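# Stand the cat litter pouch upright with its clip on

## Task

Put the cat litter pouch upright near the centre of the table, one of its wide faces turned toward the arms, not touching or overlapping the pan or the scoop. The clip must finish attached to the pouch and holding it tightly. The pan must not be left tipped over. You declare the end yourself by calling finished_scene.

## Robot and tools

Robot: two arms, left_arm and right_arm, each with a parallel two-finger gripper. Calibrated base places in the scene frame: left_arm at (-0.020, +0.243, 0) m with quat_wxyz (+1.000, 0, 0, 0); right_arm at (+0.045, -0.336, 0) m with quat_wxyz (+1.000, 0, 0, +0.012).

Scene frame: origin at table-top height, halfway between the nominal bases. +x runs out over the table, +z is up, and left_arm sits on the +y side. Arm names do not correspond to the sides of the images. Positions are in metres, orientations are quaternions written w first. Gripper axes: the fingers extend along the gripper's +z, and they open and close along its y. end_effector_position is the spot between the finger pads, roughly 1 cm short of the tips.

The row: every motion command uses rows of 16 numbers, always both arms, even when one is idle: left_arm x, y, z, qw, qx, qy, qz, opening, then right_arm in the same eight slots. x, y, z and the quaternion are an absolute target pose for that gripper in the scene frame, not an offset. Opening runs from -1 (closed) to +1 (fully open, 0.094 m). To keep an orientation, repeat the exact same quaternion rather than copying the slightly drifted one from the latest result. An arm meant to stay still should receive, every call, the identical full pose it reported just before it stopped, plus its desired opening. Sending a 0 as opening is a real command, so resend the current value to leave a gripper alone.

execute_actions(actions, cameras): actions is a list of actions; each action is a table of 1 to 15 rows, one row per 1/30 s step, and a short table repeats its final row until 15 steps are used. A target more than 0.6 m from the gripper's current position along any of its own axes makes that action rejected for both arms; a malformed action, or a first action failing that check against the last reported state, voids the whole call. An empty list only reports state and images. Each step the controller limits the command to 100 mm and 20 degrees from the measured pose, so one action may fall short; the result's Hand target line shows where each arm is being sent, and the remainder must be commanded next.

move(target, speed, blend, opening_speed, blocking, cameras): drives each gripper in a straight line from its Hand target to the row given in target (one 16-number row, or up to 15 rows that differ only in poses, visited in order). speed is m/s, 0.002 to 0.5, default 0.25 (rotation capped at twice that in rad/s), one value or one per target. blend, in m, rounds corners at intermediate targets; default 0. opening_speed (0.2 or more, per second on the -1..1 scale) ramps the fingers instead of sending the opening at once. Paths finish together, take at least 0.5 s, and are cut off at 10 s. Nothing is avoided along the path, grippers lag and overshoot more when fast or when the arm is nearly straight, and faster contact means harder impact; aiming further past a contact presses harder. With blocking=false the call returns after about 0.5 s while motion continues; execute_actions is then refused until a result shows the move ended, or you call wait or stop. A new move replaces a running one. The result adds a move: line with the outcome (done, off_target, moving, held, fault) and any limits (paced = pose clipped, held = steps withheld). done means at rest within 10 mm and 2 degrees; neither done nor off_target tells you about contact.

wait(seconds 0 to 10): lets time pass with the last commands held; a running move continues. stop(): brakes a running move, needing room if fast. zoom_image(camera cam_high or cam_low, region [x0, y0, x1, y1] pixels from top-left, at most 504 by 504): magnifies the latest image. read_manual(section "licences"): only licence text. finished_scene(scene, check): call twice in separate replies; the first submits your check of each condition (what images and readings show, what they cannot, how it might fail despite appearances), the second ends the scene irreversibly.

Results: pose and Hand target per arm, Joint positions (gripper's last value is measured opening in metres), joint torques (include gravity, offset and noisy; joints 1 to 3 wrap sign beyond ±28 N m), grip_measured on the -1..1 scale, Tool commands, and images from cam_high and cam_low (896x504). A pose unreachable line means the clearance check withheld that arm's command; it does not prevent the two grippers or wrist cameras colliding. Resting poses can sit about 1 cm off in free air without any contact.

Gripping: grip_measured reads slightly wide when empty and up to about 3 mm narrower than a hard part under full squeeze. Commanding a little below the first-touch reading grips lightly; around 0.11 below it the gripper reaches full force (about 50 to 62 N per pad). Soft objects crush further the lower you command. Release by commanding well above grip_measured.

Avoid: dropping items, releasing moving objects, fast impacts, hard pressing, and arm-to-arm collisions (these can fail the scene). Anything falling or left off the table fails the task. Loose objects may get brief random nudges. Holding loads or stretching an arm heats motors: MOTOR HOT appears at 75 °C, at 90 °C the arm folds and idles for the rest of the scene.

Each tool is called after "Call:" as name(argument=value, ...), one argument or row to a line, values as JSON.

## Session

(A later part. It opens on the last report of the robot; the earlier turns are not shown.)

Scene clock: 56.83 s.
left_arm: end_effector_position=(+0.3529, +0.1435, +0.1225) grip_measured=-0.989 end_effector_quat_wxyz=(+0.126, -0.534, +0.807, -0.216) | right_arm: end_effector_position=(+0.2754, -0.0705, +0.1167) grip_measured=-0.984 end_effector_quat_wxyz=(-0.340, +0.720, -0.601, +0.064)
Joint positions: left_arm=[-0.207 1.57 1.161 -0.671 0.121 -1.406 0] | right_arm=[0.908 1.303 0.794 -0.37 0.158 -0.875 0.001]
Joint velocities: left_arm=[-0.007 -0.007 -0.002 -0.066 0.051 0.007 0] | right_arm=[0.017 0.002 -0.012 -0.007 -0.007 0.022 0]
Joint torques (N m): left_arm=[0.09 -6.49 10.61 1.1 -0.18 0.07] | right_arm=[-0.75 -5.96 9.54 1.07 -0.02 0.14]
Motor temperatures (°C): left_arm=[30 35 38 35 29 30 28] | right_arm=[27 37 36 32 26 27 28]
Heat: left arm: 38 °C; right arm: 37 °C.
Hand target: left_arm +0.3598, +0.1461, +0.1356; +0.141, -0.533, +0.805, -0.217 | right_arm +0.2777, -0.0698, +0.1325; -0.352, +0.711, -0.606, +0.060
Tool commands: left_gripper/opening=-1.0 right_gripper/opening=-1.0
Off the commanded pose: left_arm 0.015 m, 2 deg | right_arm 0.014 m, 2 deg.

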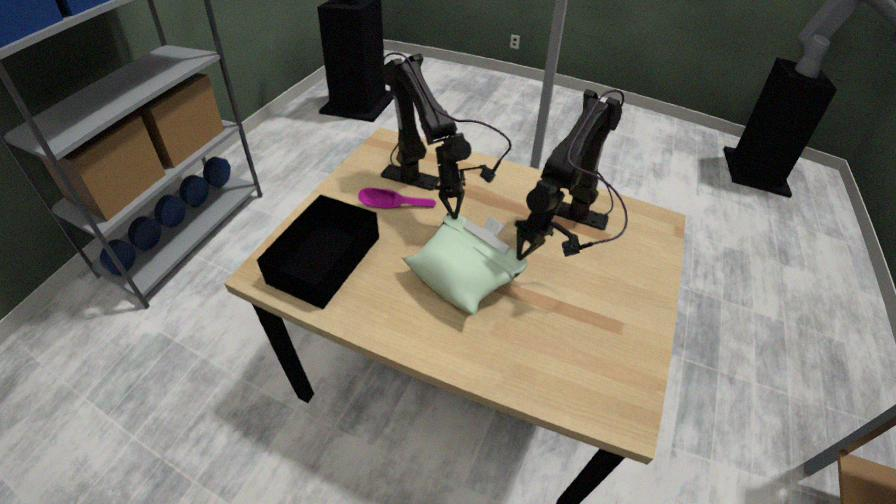

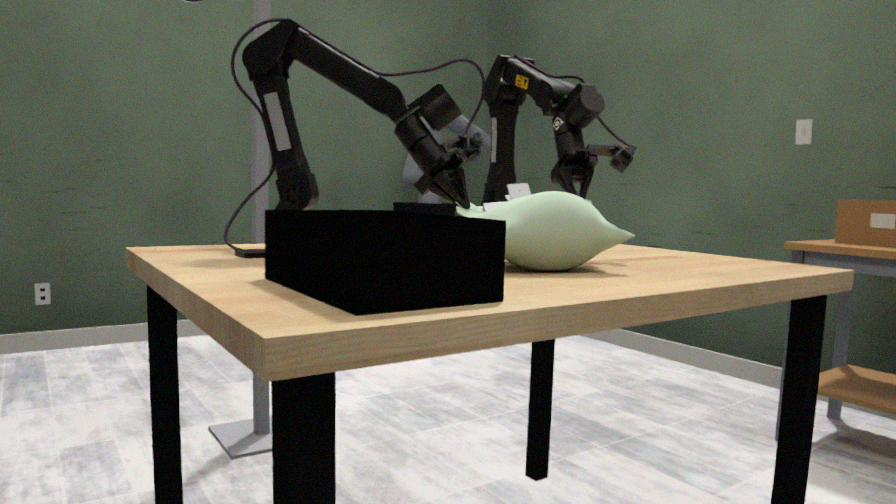

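Call:
move(
  target=[0.3365, 0.1325, 0.188, 0.0876, -0.577, 0.8017, -0.1298, -1.0, 0.272, -0.088, 0.182, 0.316, -0.7267, 0.6079, 0.0496, -1.0],
  speed=0.08,
)

Scene clock: 60.30 s.
left_arm: end_effector_position=(+0.3369, +0.1324, +0.1777) grip_measured=-0.989 end_effector_quat_wxyz=(+0.084, -0.579, +0.801, -0.129) | right_arm: end_effector_position=(+0.2744, -0.0879, +0.1684) grip_measured=-0.984 end_effector_quat_wxyz=(-0.310, +0.728, -0.609, -0.042)
Joint positions: left_arm=[-0.291 1.677 1.569 -1.154 0.023 -1.546 0] | right_arm=[0.713 1.269 1.021 -0.704 -0.16 -0.96 0.001]
Joint velocities: left_arm=[0.002 -0.022 0.017 -0.022 0.007 -0.022 0] | right_arm=[-0.012 -0.012 0.002 -0.007 -0.154 -0.022 0.001]
Joint torques (N m): left_arm=[-0.2 -7.08 10.19 0.7 -0.1 0.01] | right_arm=[-0.54 -5.56 9.58 0.87 -0.28 -0.04]
Motor temperatures (°C): left_arm=[30 35 39 35 29 30 28] | right_arm=[27 37 37 32 26 27 29]
Heat: left arm: 39 °C; right arm: 37 °C.
Hand target: left_arm +0.3367, +0.1327, +0.1883; +0.090, -0.578, +0.801, -0.129 | right_arm +0.2721, -0.0887, +0.1823; -0.317, +0.727, -0.608, -0.048
Off the commanded pose: left_arm 0.010 m, 0 deg | right_arm 0.014 m, 1 deg.
move: off_target (right_arm)

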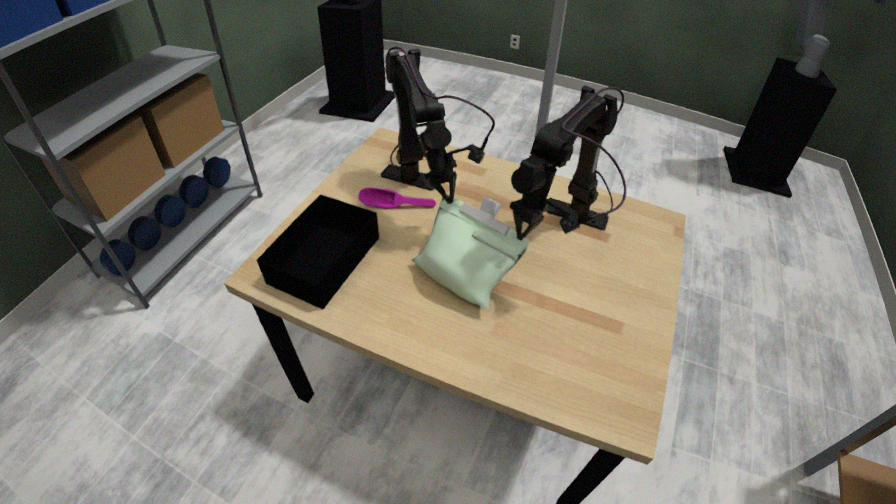

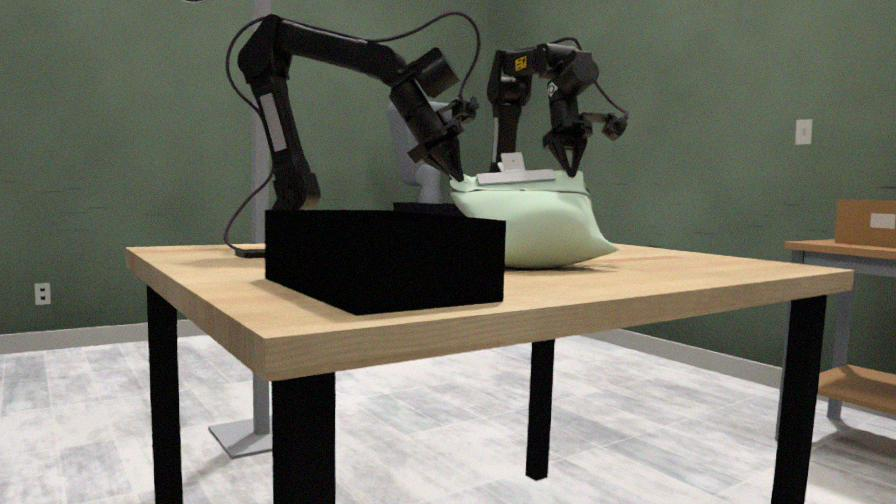

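Call:
zoom_image(
  camera="cam_high",
  region=[360, 150, 600, 330],
)

Call:
zoom_image(
  camera="cam_low",
  region=[380, 100, 680, 290],
)

Scaled by 2.100.

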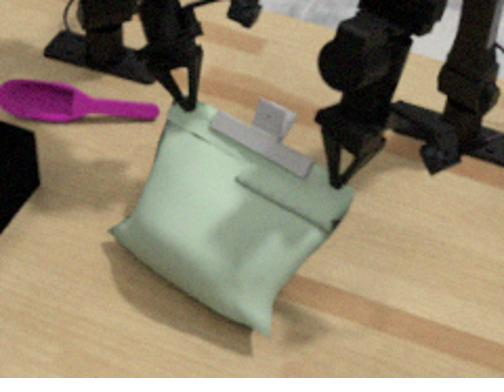

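Scaled by 1.680.

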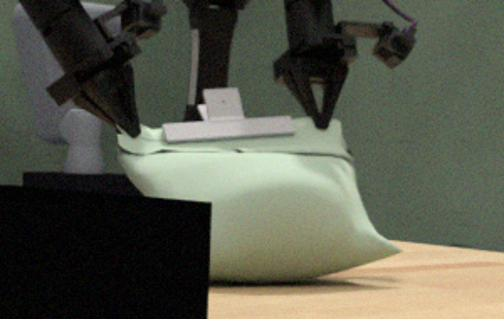

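Call:
move(
  target=[0.301, 0.118, 0.224, 0.0232, -0.6325, 0.7733, -0.0375, -1.0, 0.267, -0.108, 0.221, 0.2644, -0.7432, 0.592, 0.1652, -1.0],
  speed=0.08,
)

Scene clock: 63.20 s.
left_arm: end_effector_position=(+0.3022, +0.1182, +0.2074) grip_measured=-0.989 end_effector_quat_wxyz=(+0.023, -0.634, +0.772, -0.039) | right_arm: end_effector_position=(+0.2668, -0.1117, +0.2052) grip_measured=-0.984 end_effector_quat_wxyz=(-0.251, +0.744, -0.599, -0.155)
Joint positions: left_arm=[-0.372 1.814 1.897 -1.563 -0.001 -1.746 0] | right_arm=[0.508 1.37 1.289 -1.094 -0.463 -1.16 0.001]
Joint velocities: left_arm=[-0.017 0.002 0.012 -0.095 0.022 -0.007 0.001] | right_arm=[-0.012 0.002 0.017 0.051 -0.037 -0.037 0.001]
Joint torques (N m): left_arm=[-0.32 -9.46 9.51 0.37 -0.11 -0.03] | right_arm=[-0.77 -4.68 10.3 0.65 -0.64 -0.05]
Motor temperatures (°C): left_arm=[30 36 39 34 29 30 28] | right_arm=[27 37 38 32 26 27 29]
Heat: left arm: 39 °C; right arm: 38 °C.
Hand target: left_arm +0.3008, +0.1187, +0.2242; +0.035, -0.633, +0.771, -0.054 | right_arm +0.2673, -0.1089, +0.2207; -0.266, +0.742, -0.593, -0.163
Off the commanded pose: left_arm 0.017 m, 0 deg | right_arm 0.016 m, 2 deg.
joint sent to its limit (left arm) — joint 4 (wrist pitch), lower limit. The joint targets still meet the commanded pose.
move: off_target (left_arm, right_arm)

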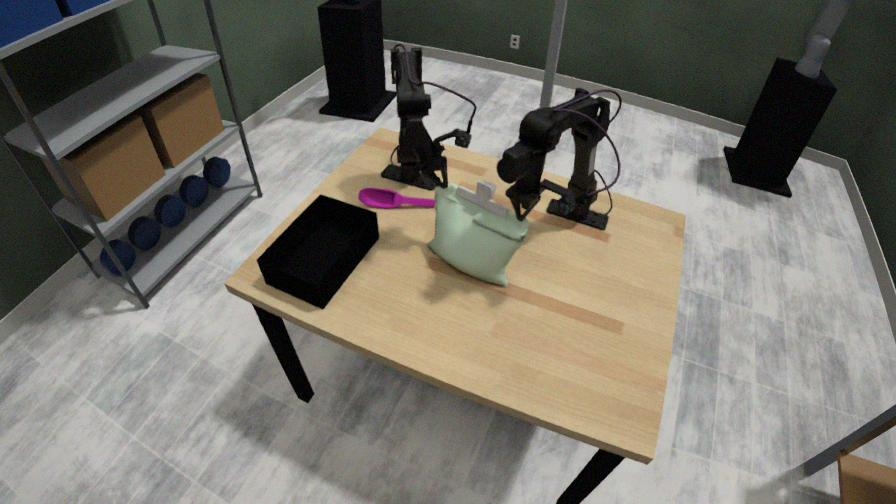

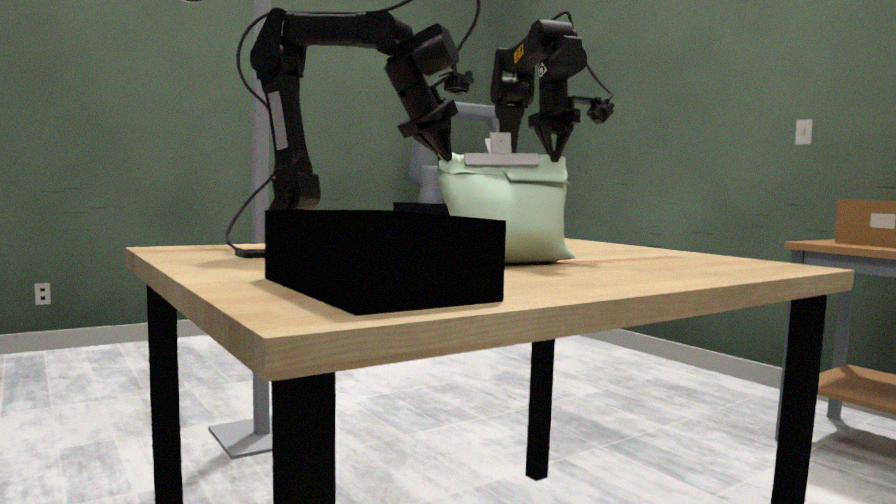

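Call:
zoom_image(
  camera="cam_high",
  region=[360, 140, 600, 320],
)

Call:
zoom_image(
  camera="cam_low",
  region=[380, 90, 680, 290],
)

Scaled by 2.100.

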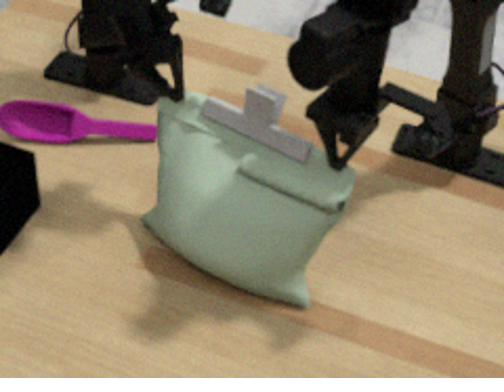

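Scaled by 1.680.

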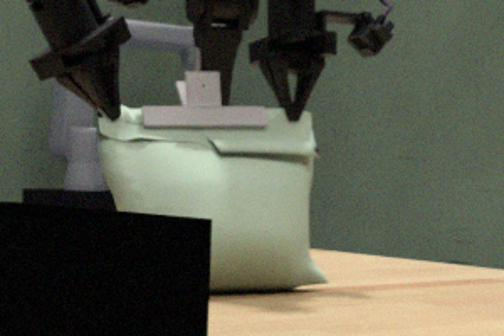

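Call:
move(
  target=[0.257, 0.1135, 0.24, 0.1048, -0.6829, 0.7135, -0.1164, -1.0, 0.258, -0.11, 0.237, 0.2723, -0.795, 0.5207, 0.1502, -1.0],
  speed=0.07,
)

Scene clock: 66.90 s.
left_arm: end_effector_position=(+0.2525, +0.1123, +0.2212) grip_measured=-0.990 end_effector_quat_wxyz=(-0.078, +0.683, -0.721, +0.079) | right_arm: end_effector_position=(+0.2522, -0.1184, +0.2168) grip_measured=-0.984 end_effector_quat_wxyz=(-0.241, +0.797, -0.534, -0.148)
Joint positions: left_arm=[-0.51 1.547 1.636 -1.461 -0.102 -2.016 0] | right_arm=[0.508 1.37 1.353 -1.217 -0.473 -1.347 0.001]
Joint velocities: left_arm=[0.002 -0.002 -0.007 -0.007 -0.066 -0.037 0.001] | right_arm=[0.002 -0.022 -0.007 0.081 0.007 -0.037 0]
Joint torques (N m): left_arm=[-0.24 -9.29 6.76 1.14 -0.44 -0.07] | right_arm=[-0.65 -4.63 10.55 0.85 -0.74 -0.06]
Motor temperatures (°C): left_arm=[30 37 39 34 29 30 28] | right_arm=[27 37 39 32 26 27 29]
Heat: left arm: 39 °C; right arm: 39 °C.
Hand target: left_arm +0.2566, +0.1143, +0.2394; -0.104, +0.682, -0.715, +0.116 | right_arm +0.2572, -0.1108, +0.2370; -0.272, +0.795, -0.520, -0.150
Off the commanded pose: left_arm 0.019 m, 5 deg | right_arm 0.023 m, 4 deg.
move: off_target (left_arm, right_arm)

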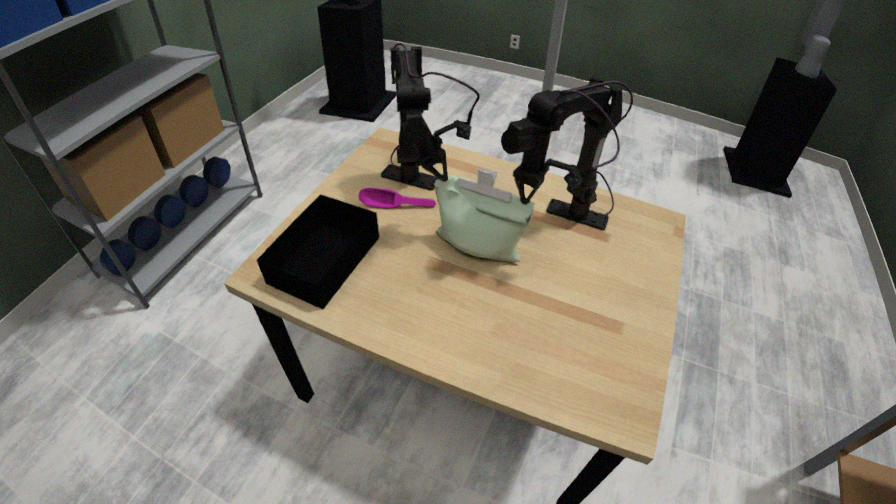

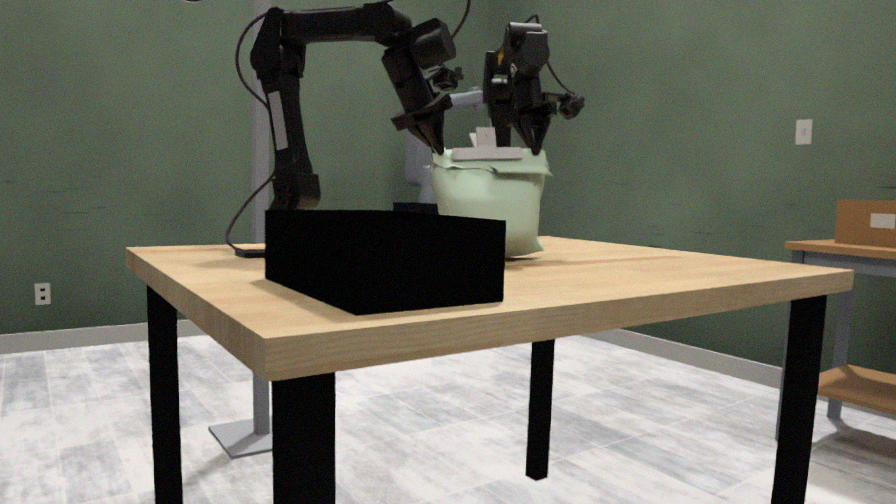

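Call:
zoom_image(
  camera="cam_high",
  region=[360, 130, 600, 310],
)

Call:
zoom_image(
  camera="cam_low",
  region=[380, 90, 680, 290],
)

Scaled by 2.100.

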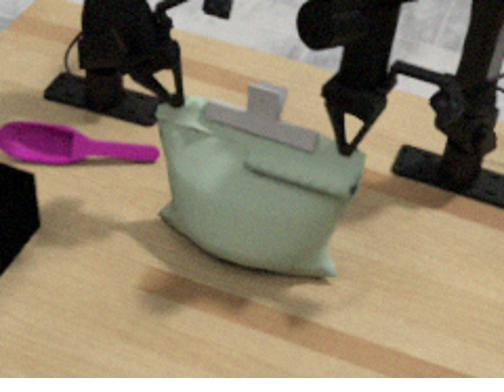

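Scaled by 1.680.

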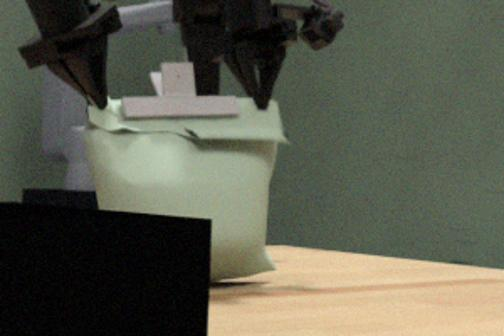

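Call:
move(
  target=[0.26, 0.1135, 0.22, 0.0443, -0.6901, 0.7203, -0.0543, -1.0, 0.261, -0.11, 0.217, 0.2723, -0.795, 0.5207, 0.1502, -1.0],
  speed=0.05,
)

Scene clock: 69.97 s.
left_arm: end_effector_position=(+0.2548, +0.1127, +0.2097) grip_measured=-0.990 end_effector_quat_wxyz=(-0.037, +0.691, -0.721, +0.042) | right_arm: end_effector_position=(+0.2575, -0.1168, +0.2132) grip_measured=-0.984 end_effector_quat_wxyz=(-0.250, +0.798, -0.530, -0.143)
Joint positions: left_arm=[-0.47 1.636 1.696 -1.527 -0.042 -1.996 0] | right_arm=[0.503 1.37 1.332 -1.177 -0.474 -1.356 0.001]
Joint velocities: left_arm=[0.007 -0.017 0.007 -0.007 0.022 -0.007 -0.001] | right_arm=[-0.002 -0.027 -0.017 0.007 -0.007 -0.081 0.002]
Joint torques (N m): left_arm=[0.46 -6 9.76 0.5 -0.11 0.05] | right_arm=[-0.77 -4.85 5.7 1.14 -0.74 -0.06]
Motor temperatures (°C): left_arm=[30 37 40 34 29 30 28] | right_arm=[27 37 38 32 26 27 29]
Heat: left arm: 40 °C; right arm: 38 °C.
Hand target: left_arm +0.2597, +0.1134, +0.2203; -0.044, +0.690, -0.720, +0.055 | right_arm +0.2609, -0.1106, +0.2175; -0.272, +0.796, -0.520, -0.150
Off the commanded pose: left_arm 0.012 m, 2 deg | right_arm 0.009 m, 3 deg.
move: off_target (left_arm, right_arm)

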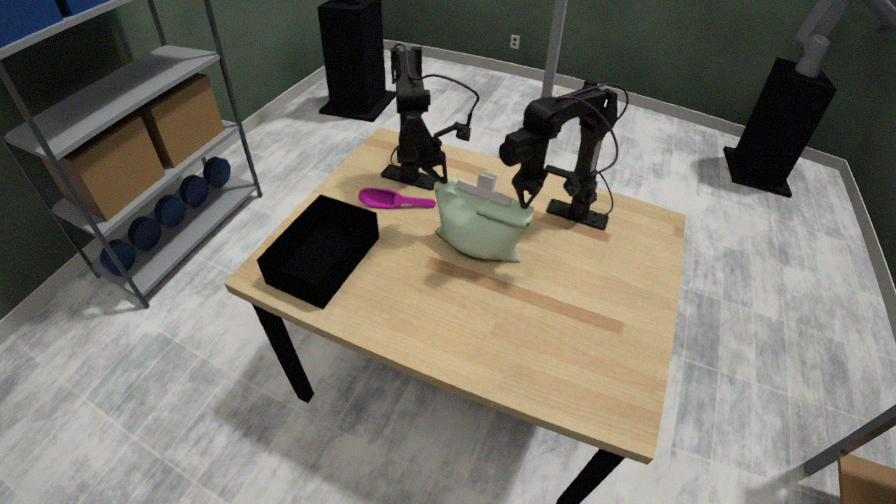

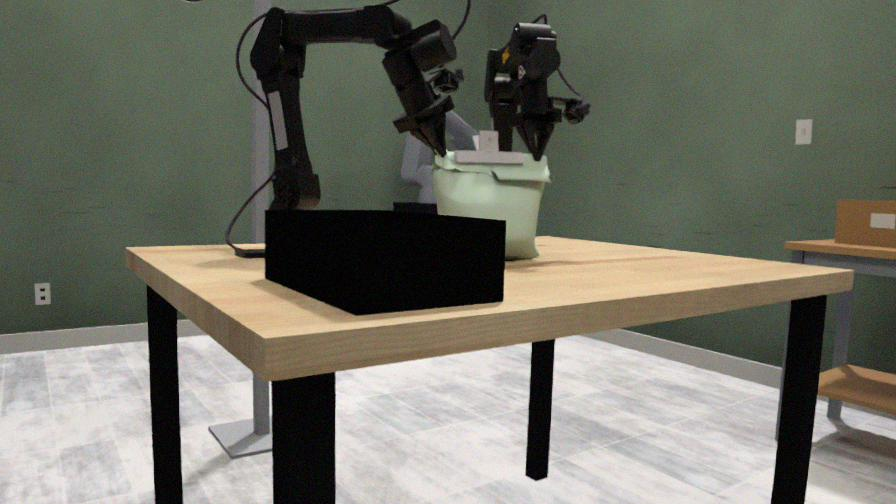

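Call:
move(
  target=[0.274, 0.1135, 0.202, 0.0443, -0.6901, 0.7203, -0.0543, -1.0, 0.275, -0.11, 0.196, 0.2723, -0.795, 0.5207, 0.1502, -1.0],
  speed=0.05,
)

Scene clock: 70.97 s.
left_arm: end_effector_position=(+0.2694, +0.1113, +0.2042) grip_measured=-0.990 end_effector_quat_wxyz=(-0.039, +0.690, -0.721, +0.054) | right_arm: end_effector_position=(+0.2741, -0.1151, +0.2023) grip_measured=-0.984 end_effector_quat_wxyz=(-0.268, +0.797, -0.524, -0.137)
Joint positions: left_arm=[-0.449 1.659 1.696 -1.479 -0.036 -1.973 0] | right_arm=[0.472 1.391 1.29 -1.091 -0.491 -1.385 0.001]
Joint velocities: left_arm=[0.002 0.007 0.002 -0.095 -0.022 0.022 0.001] | right_arm=[-0.002 0.002 -0.012 0.007 0.066 0.022 -0.001]
Joint torques (N m): left_arm=[0.47 -6.17 5.83 0.87 -0.1 0.09] | right_arm=[-0.54 -3.7 4.55 1.1 -0.67 -0.09]
Motor temperatures (°C): left_arm=[30 37 40 34 29 30 28] | right_arm=[27 37 38 32 27 27 29]
Heat: left arm: 40 °C; right arm: 38 °C.
Hand target: left_arm +0.2739, +0.1133, +0.2017; -0.044, +0.690, -0.720, +0.055 | right_arm +0.2751, -0.1107, +0.1963; -0.272, +0.795, -0.521, -0.150
Off the commanded pose: left_arm 0.006 m, 1 deg | right_arm 0.008 m, 2 deg.
move: done

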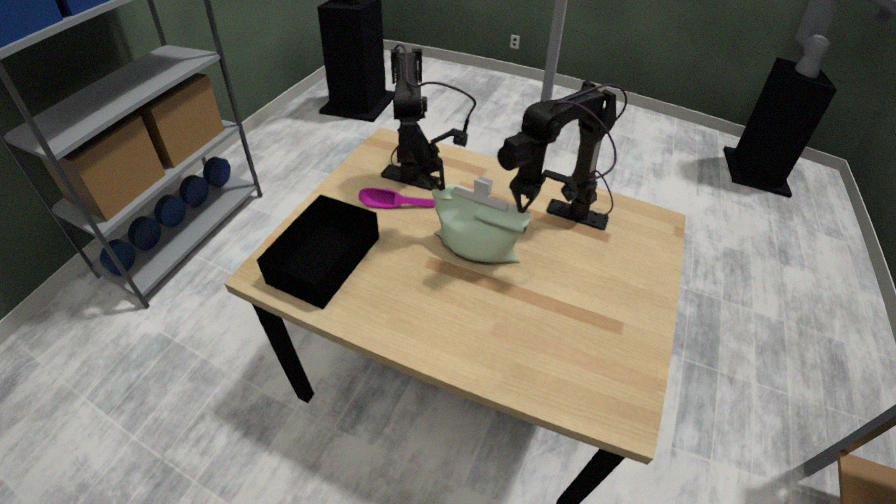

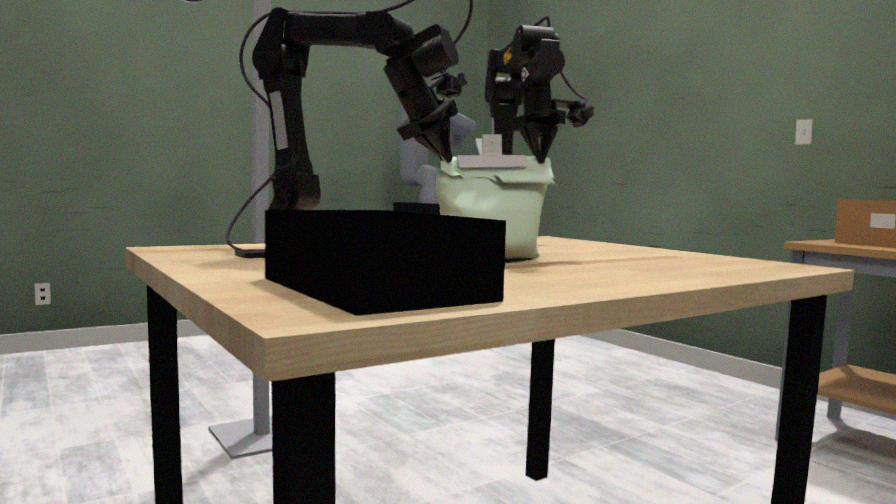

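Call:
zoom_image(
  camera="cam_high",
  region=[390, 150, 570, 290],
)

Call:
zoom_image(
  camera="cam_low",
  region=[390, 110, 610, 280],
)

Scaled by 2.800.

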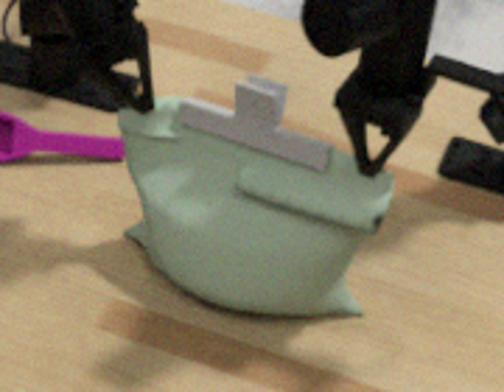

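Scaled by 2.291.

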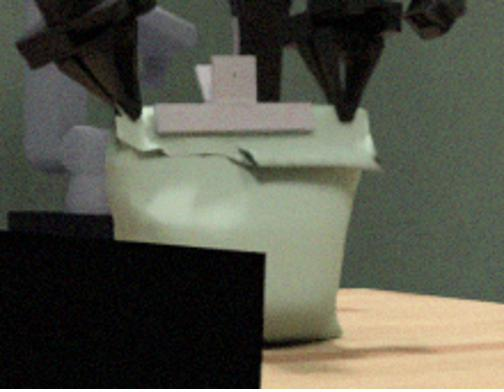

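Call:
move(
  target=[0.276, 0.1135, 0.187, 0.0443, -0.6901, 0.7203, -0.0543, -1.0, 0.274, -0.11, 0.182, 0.2723, -0.795, 0.5207, 0.1502, -1.0],
  speed=0.05,
)

Call:
zoom_image(
  camera="cam_high",
  region=[390, 150, 570, 290],
)

Call:
zoom_image(
  camera="cam_low",
  region=[390, 110, 610, 280],
)

Scene clock: 72.20 s.
left_arm: end_effector_position=(+0.2757, +0.1111, +0.1896) grip_measured=-0.990 end_effector_quat_wxyz=(-0.043, +0.690, -0.720, +0.057) | right_arm: end_effector_position=(+0.2806, -0.1109, +0.1911) grip_measured=-0.984 end_effector_quat_wxyz=(-0.281, +0.797, -0.519, -0.132)
Joint positions: left_arm=[-0.444 1.659 1.635 -1.41 -0.04 -1.97 0] | right_arm=[0.472 1.391 1.234 -1.005 -0.495 -1.386 0.001]
Joint velocities: left_arm=[-0.017 -0.032 0.027 0.037 0.037 0.066 0] | right_arm=[-0.022 -0.007 -0.002 -0.007 -0.066 -0.022 0]
Joint torques (N m): left_arm=[0.21 -6.74 5.35 0.8 -0.09 0.06] | right_arm=[-0.27 -4.48 4.36 0.86 -0.63 -0.05]
Motor temperatures (°C): left_arm=[30 37 40 33 29 30 28] | right_arm=[27 37 38 32 27 27 29]
Heat: left arm: 40 °C; right arm: 38 °C.
Hand target: left_arm +0.2758, +0.1135, +0.1869; -0.044, +0.690, -0.720, +0.054 | right_arm +0.2741, -0.1101, +0.1823; -0.272, +0.795, -0.521, -0.150
Off the commanded pose: left_arm 0.004 m, 0 deg | right_arm 0.011 m, 2 deg.
move: off_target (right_arm)

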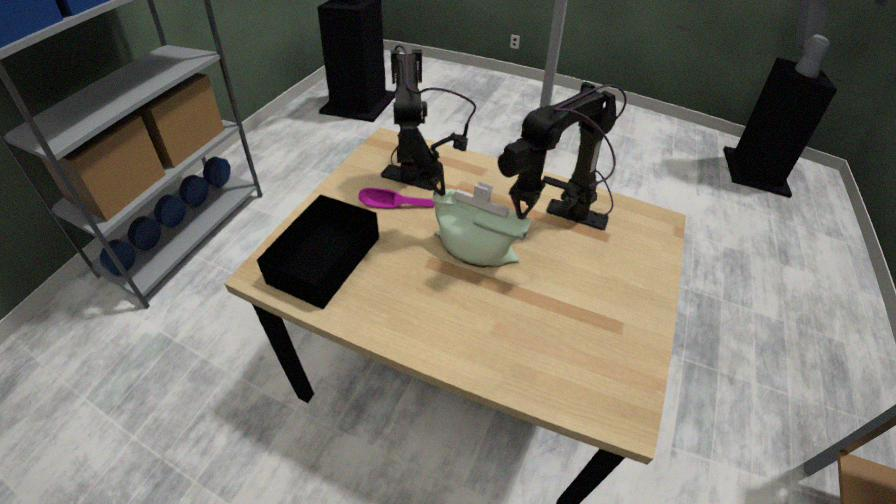

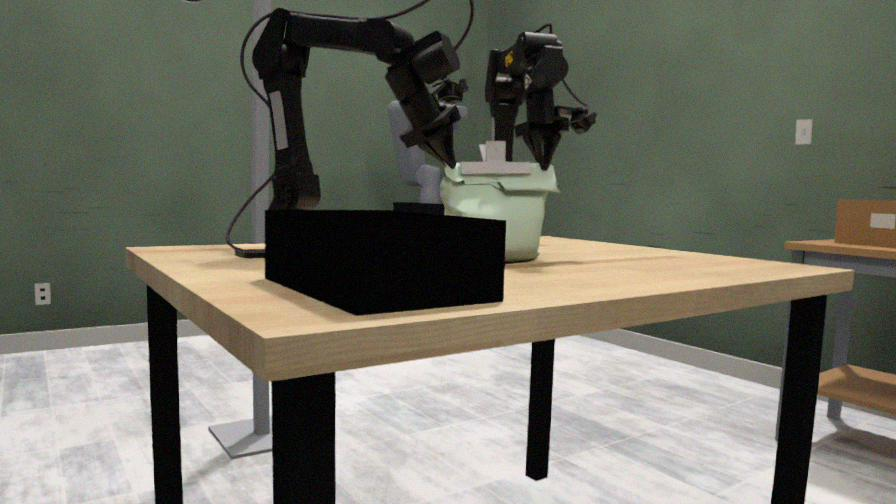

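Scaled by 2.800.

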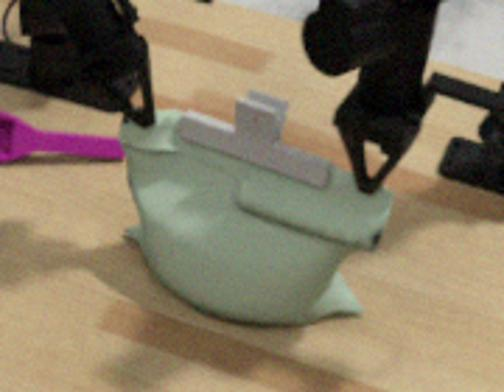

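Scaled by 2.291.

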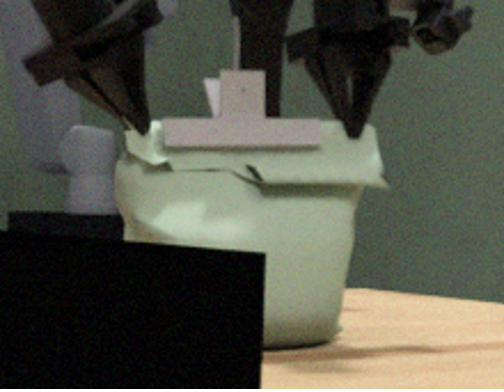

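Call:
move(
  target=[0.276, 0.1135, 0.172, 0.0443, -0.6901, 0.7203, -0.0543, -1.0, 0.27, -0.11, 0.167, 0.2723, -0.795, 0.5207, 0.1502, -1.0],
  speed=0.05,
)

Call:
zoom_image(
  camera="cam_high",
  region=[390, 150, 570, 290],
)

Call:
zoom_image(
  camera="cam_low",
  region=[390, 110, 610, 280],
)

Scene clock: 73.33 s.
left_arm: end_effector_position=(+0.2777, +0.1121, +0.1723) grip_measured=-0.990 end_effector_quat_wxyz=(-0.044, +0.691, -0.720, +0.052) | right_arm: end_effector_position=(+0.2829, -0.1066, +0.1789) grip_measured=-0.984 end_effector_quat_wxyz=(-0.294, +0.796, -0.512, -0.134)
Joint positions: left_arm=[-0.441 1.659 1.566 -1.348 -0.046 -1.969 0] | right_arm=[0.472 1.386 1.168 -0.919 -0.512 -1.386 0.001]
Joint velocities: left_arm=[0.017 -0.022 0.007 0.037 -0.007 0.007 0] | right_arm=[0.007 -0.017 -0.027 -0.007 0.022 -0.051 0]
Joint torques (N m): left_arm=[0.2 -7.64 5.24 0.74 -0.02 0.01] | right_arm=[0.51 -5.2 4.05 0.65 -0.43 0.06]
Motor temperatures (°C): left_arm=[30 37 39 33 29 30 28] | right_arm=[27 37 38 32 27 27 29]
Heat: left arm: 39 °C; right arm: 38 °C.
Hand target: left_arm +0.2759, +0.1135, +0.1720; -0.044, +0.690, -0.720, +0.054 | right_arm +0.2703, -0.1098, +0.1673; -0.272, +0.795, -0.521, -0.150
Off the commanded pose: left_arm 0.002 m, 0 deg | right_arm 0.018 m, 3 deg.
move: off_target (right_arm)

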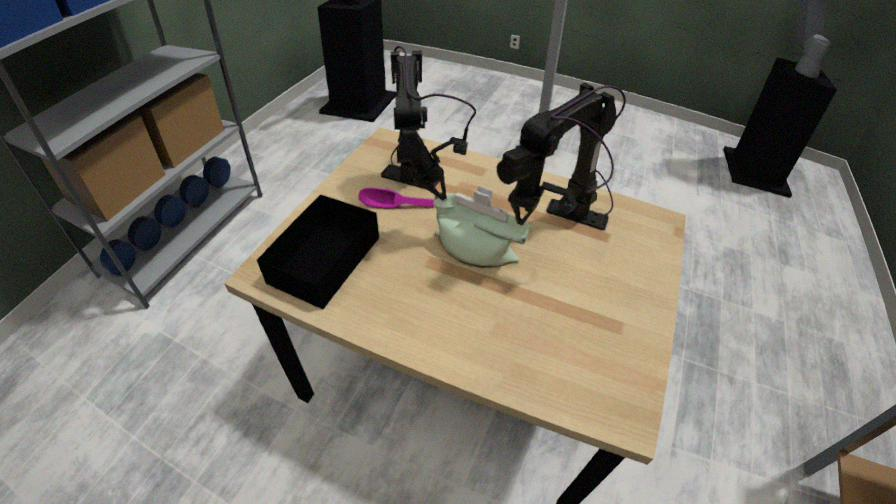

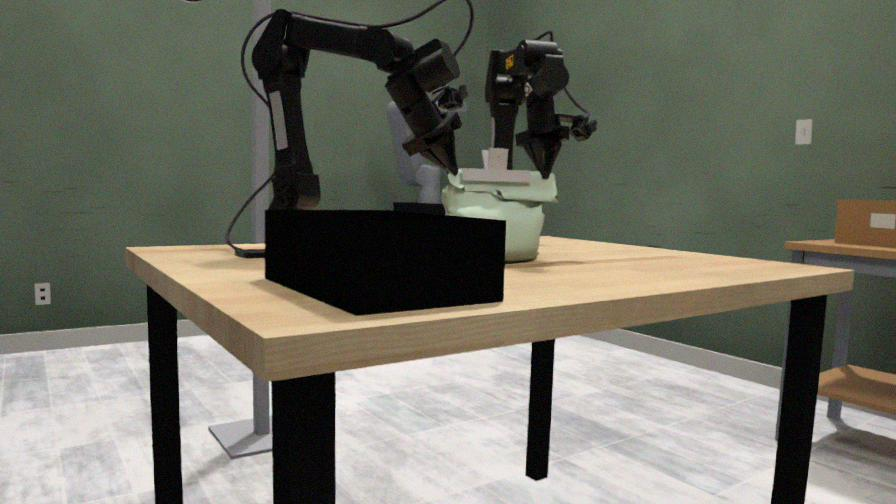

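Scaled by 2.800.

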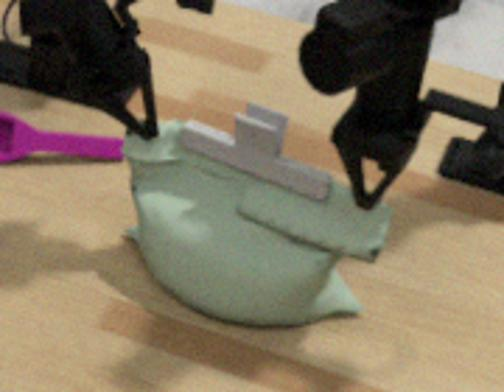

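Scaled by 2.291.

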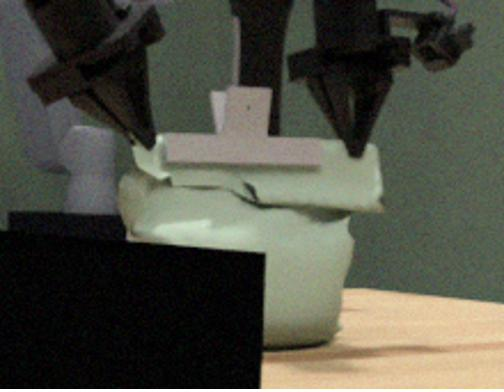

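Call:
move(
  target=[0.274, 0.1135, 0.19, 0.0443, -0.6901, 0.7203, -0.0543, -1.0, 0.268, -0.1115, 0.187, 0.2723, -0.795, 0.5207, 0.1502, -1.0],
  speed=0.05,
)

Call:
zoom_image(
  camera="cam_high",
  region=[390, 150, 570, 290],
)

Call:
zoom_image(
  camera="cam_low",
  region=[390, 110, 610, 280],
)

Scene clock: 75.07 s.
left_arm: end_effector_position=(+0.2741, +0.1132, +0.1811) grip_measured=-0.990 end_effector_quat_wxyz=(-0.041, +0.691, -0.720, +0.048) | right_arm: end_effector_position=(+0.2775, -0.1104, +0.1828) grip_measured=-0.984 end_effector_quat_wxyz=(-0.283, +0.796, -0.517, -0.137)
Joint positions: left_arm=[-0.441 1.659 1.603 -1.394 -0.043 -1.968 0] | right_arm=[0.472 1.381 1.19 -0.971 -0.507 -1.386 0.001]
Joint velocities: left_arm=[0.007 -0.007 0.017 0.095 0.037 -0.007 0] | right_arm=[-0.012 0.002 -0.002 0.007 0.037 -0.066 0]
Joint torques (N m): left_arm=[-0.03 -6.86 8.8 0.46 -0.07 0.06] | right_arm=[0.38 -5.39 7.66 0.42 -0.45 0.11]
Motor temperatures (°C): left_arm=[30 37 39 33 29 30 28] | right_arm=[27 37 38 32 27 27 29]
Heat: left arm: 39 °C; right arm: 38 °C.
Hand target: left_arm +0.2741, +0.1134, +0.1899; -0.044, +0.690, -0.720, +0.055 | right_arm +0.2682, -0.1111, +0.1868; -0.273, +0.795, -0.521, -0.150
Off the commanded pose: left_arm 0.009 m, 1 deg | right_arm 0.010 m, 2 deg.
move: done

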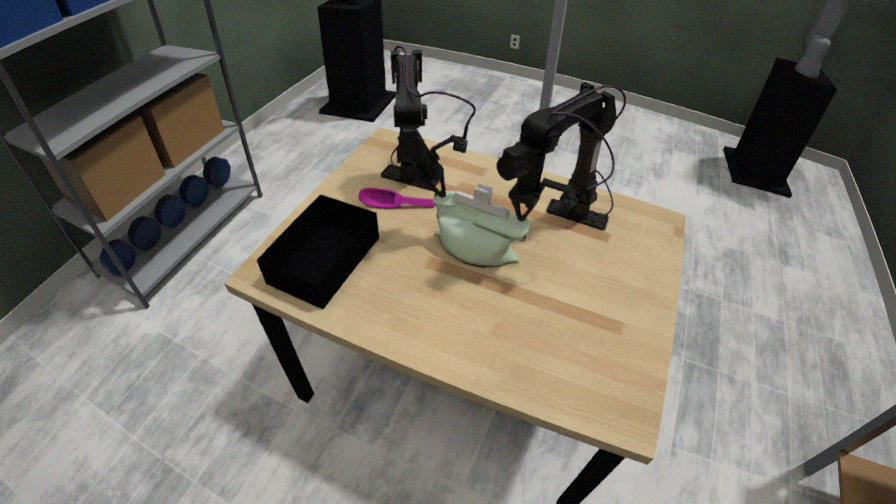

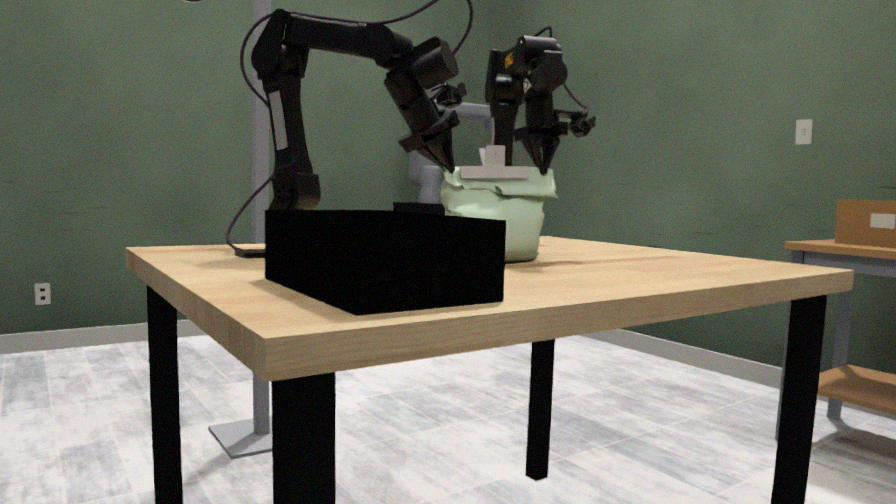

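Scaled by 2.800.

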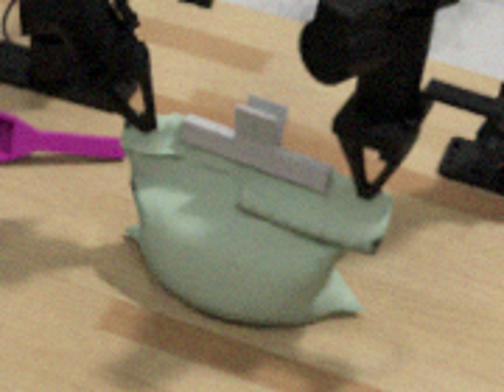

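Scaled by 2.291.

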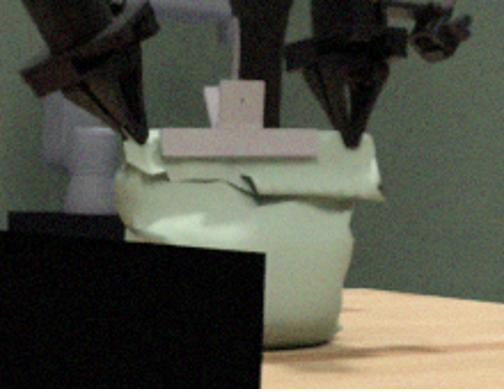

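Call:
move(
  target=[0.274, 0.1135, 0.19, 0.0443, -0.6901, 0.7203, -0.0543, -0.55, 0.268, -0.1115, 0.187, 0.2723, -0.795, 0.5207, 0.1502, -0.55],
  speed=0.05,
  opening_speed=0.3,
)

Call:
zoom_image(
  camera="cam_high",
  region=[390, 150, 570, 290],
)

Call:
zoom_image(
  camera="cam_low",
  region=[390, 110, 610, 280],
)

Scene clock: 77.27 s.
left_arm: end_effector_position=(+0.2740, +0.1132, +0.1811) grip_measured=-0.552 end_effector_quat_wxyz=(-0.041, +0.691, -0.720, +0.048) | right_arm: end_effector_position=(+0.2721, -0.1133, +0.1802) grip_measured=-0.552 end_effector_quat_wxyz=(-0.271, +0.796, -0.522, -0.144)
Joint positions: left_arm=[-0.441 1.659 1.603 -1.394 -0.042 -1.968 0.021] | right_arm=[0.472 1.381 1.19 -1 -0.507 -1.385 0.021]
Joint velocities: left_arm=[-0.002 -0.002 -0.032 0.022 -0.037 -0.051 0] | right_arm=[-0.022 -0.002 -0.007 0.007 -0.022 0.051 0]
Joint torques (N m): left_arm=[0.16 -6.97 8.51 0.46 -0.06 0.03] | right_arm=[0.4 -5.29 7.57 0.61 -0.52 0.06]
Motor temperatures (°C): left_arm=[30 37 39 33 29 30 28] | right_arm=[27 37 37 32 27 27 29]
Heat: left arm: 39 °C; right arm: 37 °C.
Hand target: left_arm +0.2740, +0.1135, +0.1898; -0.044, +0.690, -0.720, +0.054 | right_arm +0.2680, -0.1114, +0.1869; -0.272, +0.795, -0.521, -0.150
Off the commanded pose: left_arm 0.009 m, 1 deg | right_arm 0.008 m, 1 deg.
move: done

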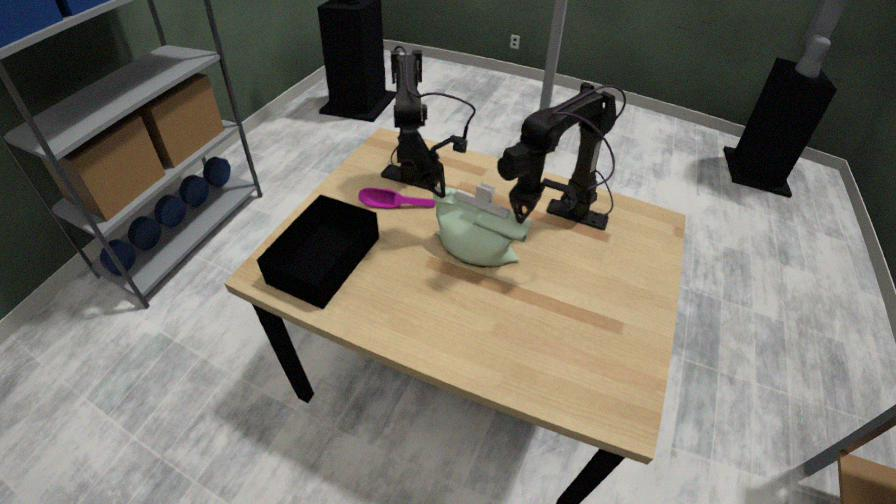

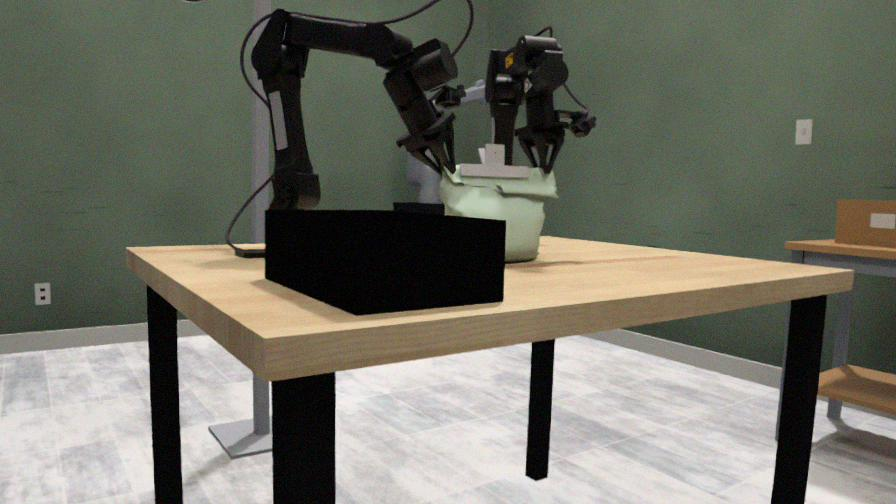

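Scaled by 2.800.

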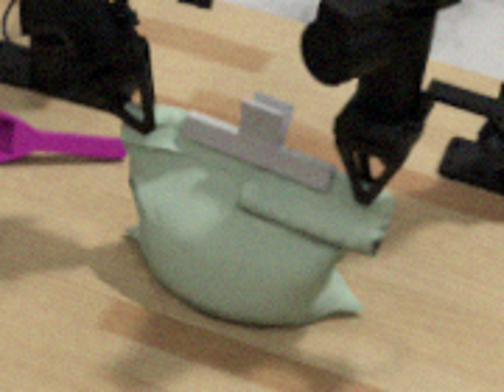

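Scaled by 2.291.

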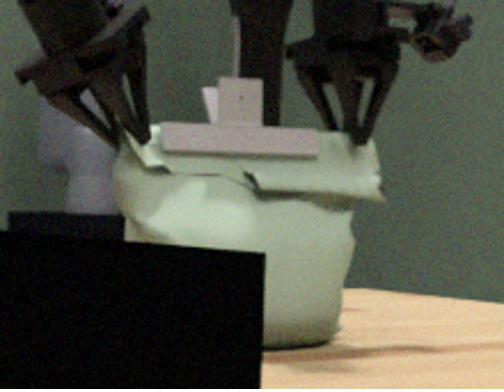

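Call:
move(
  target=[0.269, 0.114, 0.23, 0.08, -0.6855, 0.717, -0.097, -0.5, 0.266, -0.14, 0.229, 0.2723, -0.795, 0.5207, 0.1502, -0.5],
  speed=0.05,
  opening_speed=0.3,
)

Call:
zoom_image(
  camera="cam_high",
  region=[390, 150, 570, 290],
)

Call:
zoom_image(
  camera="cam_low",
  region=[390, 110, 610, 280],
)

Scene clock: 79.43 s.
left_arm: end_effector_position=(+0.2727, +0.1113, +0.2169) grip_measured=-0.502 end_effector_quat_wxyz=(-0.069, +0.686, -0.719, +0.090) | right_arm: end_effector_position=(+0.2682, -0.1410, +0.2147) grip_measured=-0.502 end_effector_quat_wxyz=(-0.257, +0.797, -0.527, -0.147)
Joint positions: left_arm=[-0.463 1.597 1.666 -1.424 -0.068 -1.979 0.023] | right_arm=[0.382 1.375 1.339 -1.233 -0.528 -1.486 0.023]
Joint velocities: left_arm=[-0.007 0.007 0.012 -0.037 0.037 -0.051 0] | right_arm=[-0.002 0.007 0.002 0.037 -0.066 -0.066 0]
Joint torques (N m): left_arm=[-0.54 -7.34 8.36 0.6 -0.29 -0.05] | right_arm=[-0.55 -5.76 8.55 0.52 -0.65 -0.03]
Motor temperatures (°C): left_arm=[30 37 39 33 29 30 28] | right_arm=[27 37 38 32 27 27 29]
Heat: left arm: 39 °C; right arm: 38 °C.
Hand target: left_arm +0.2696, +0.1139, +0.2292; -0.079, +0.685, -0.718, +0.098 | right_arm +0.2658, -0.1403, +0.2287; -0.273, +0.795, -0.521, -0.149
Off the commanded pose: left_arm 0.014 m, 2 deg | right_arm 0.015 m, 2 deg.
move: off_target (left_arm, right_arm)

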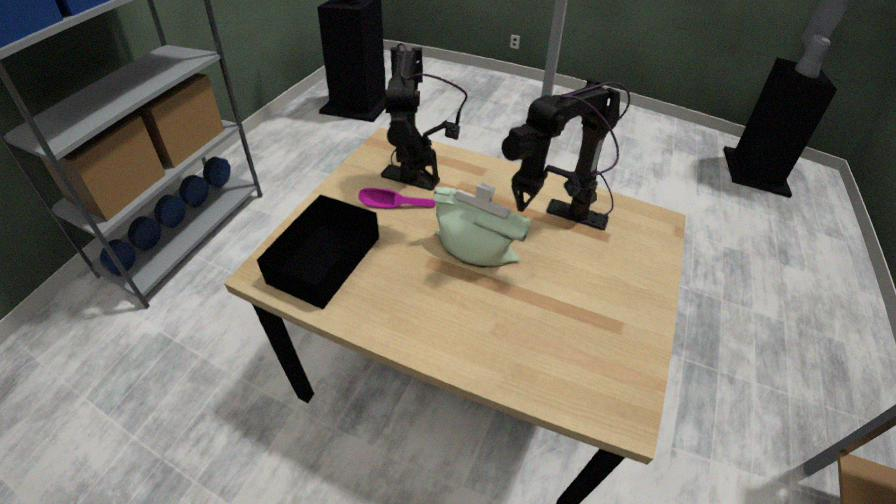

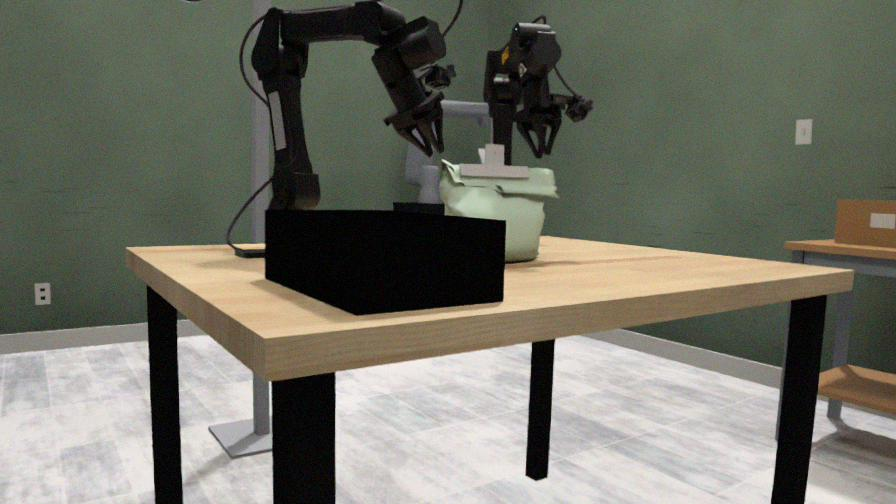

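Scaled by 2.800.

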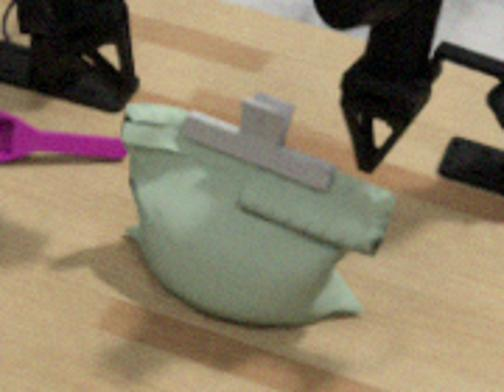

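Scaled by 2.291.

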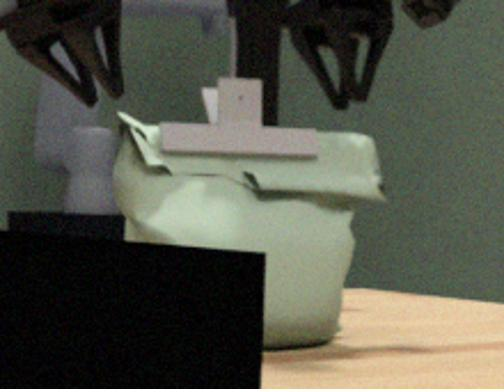

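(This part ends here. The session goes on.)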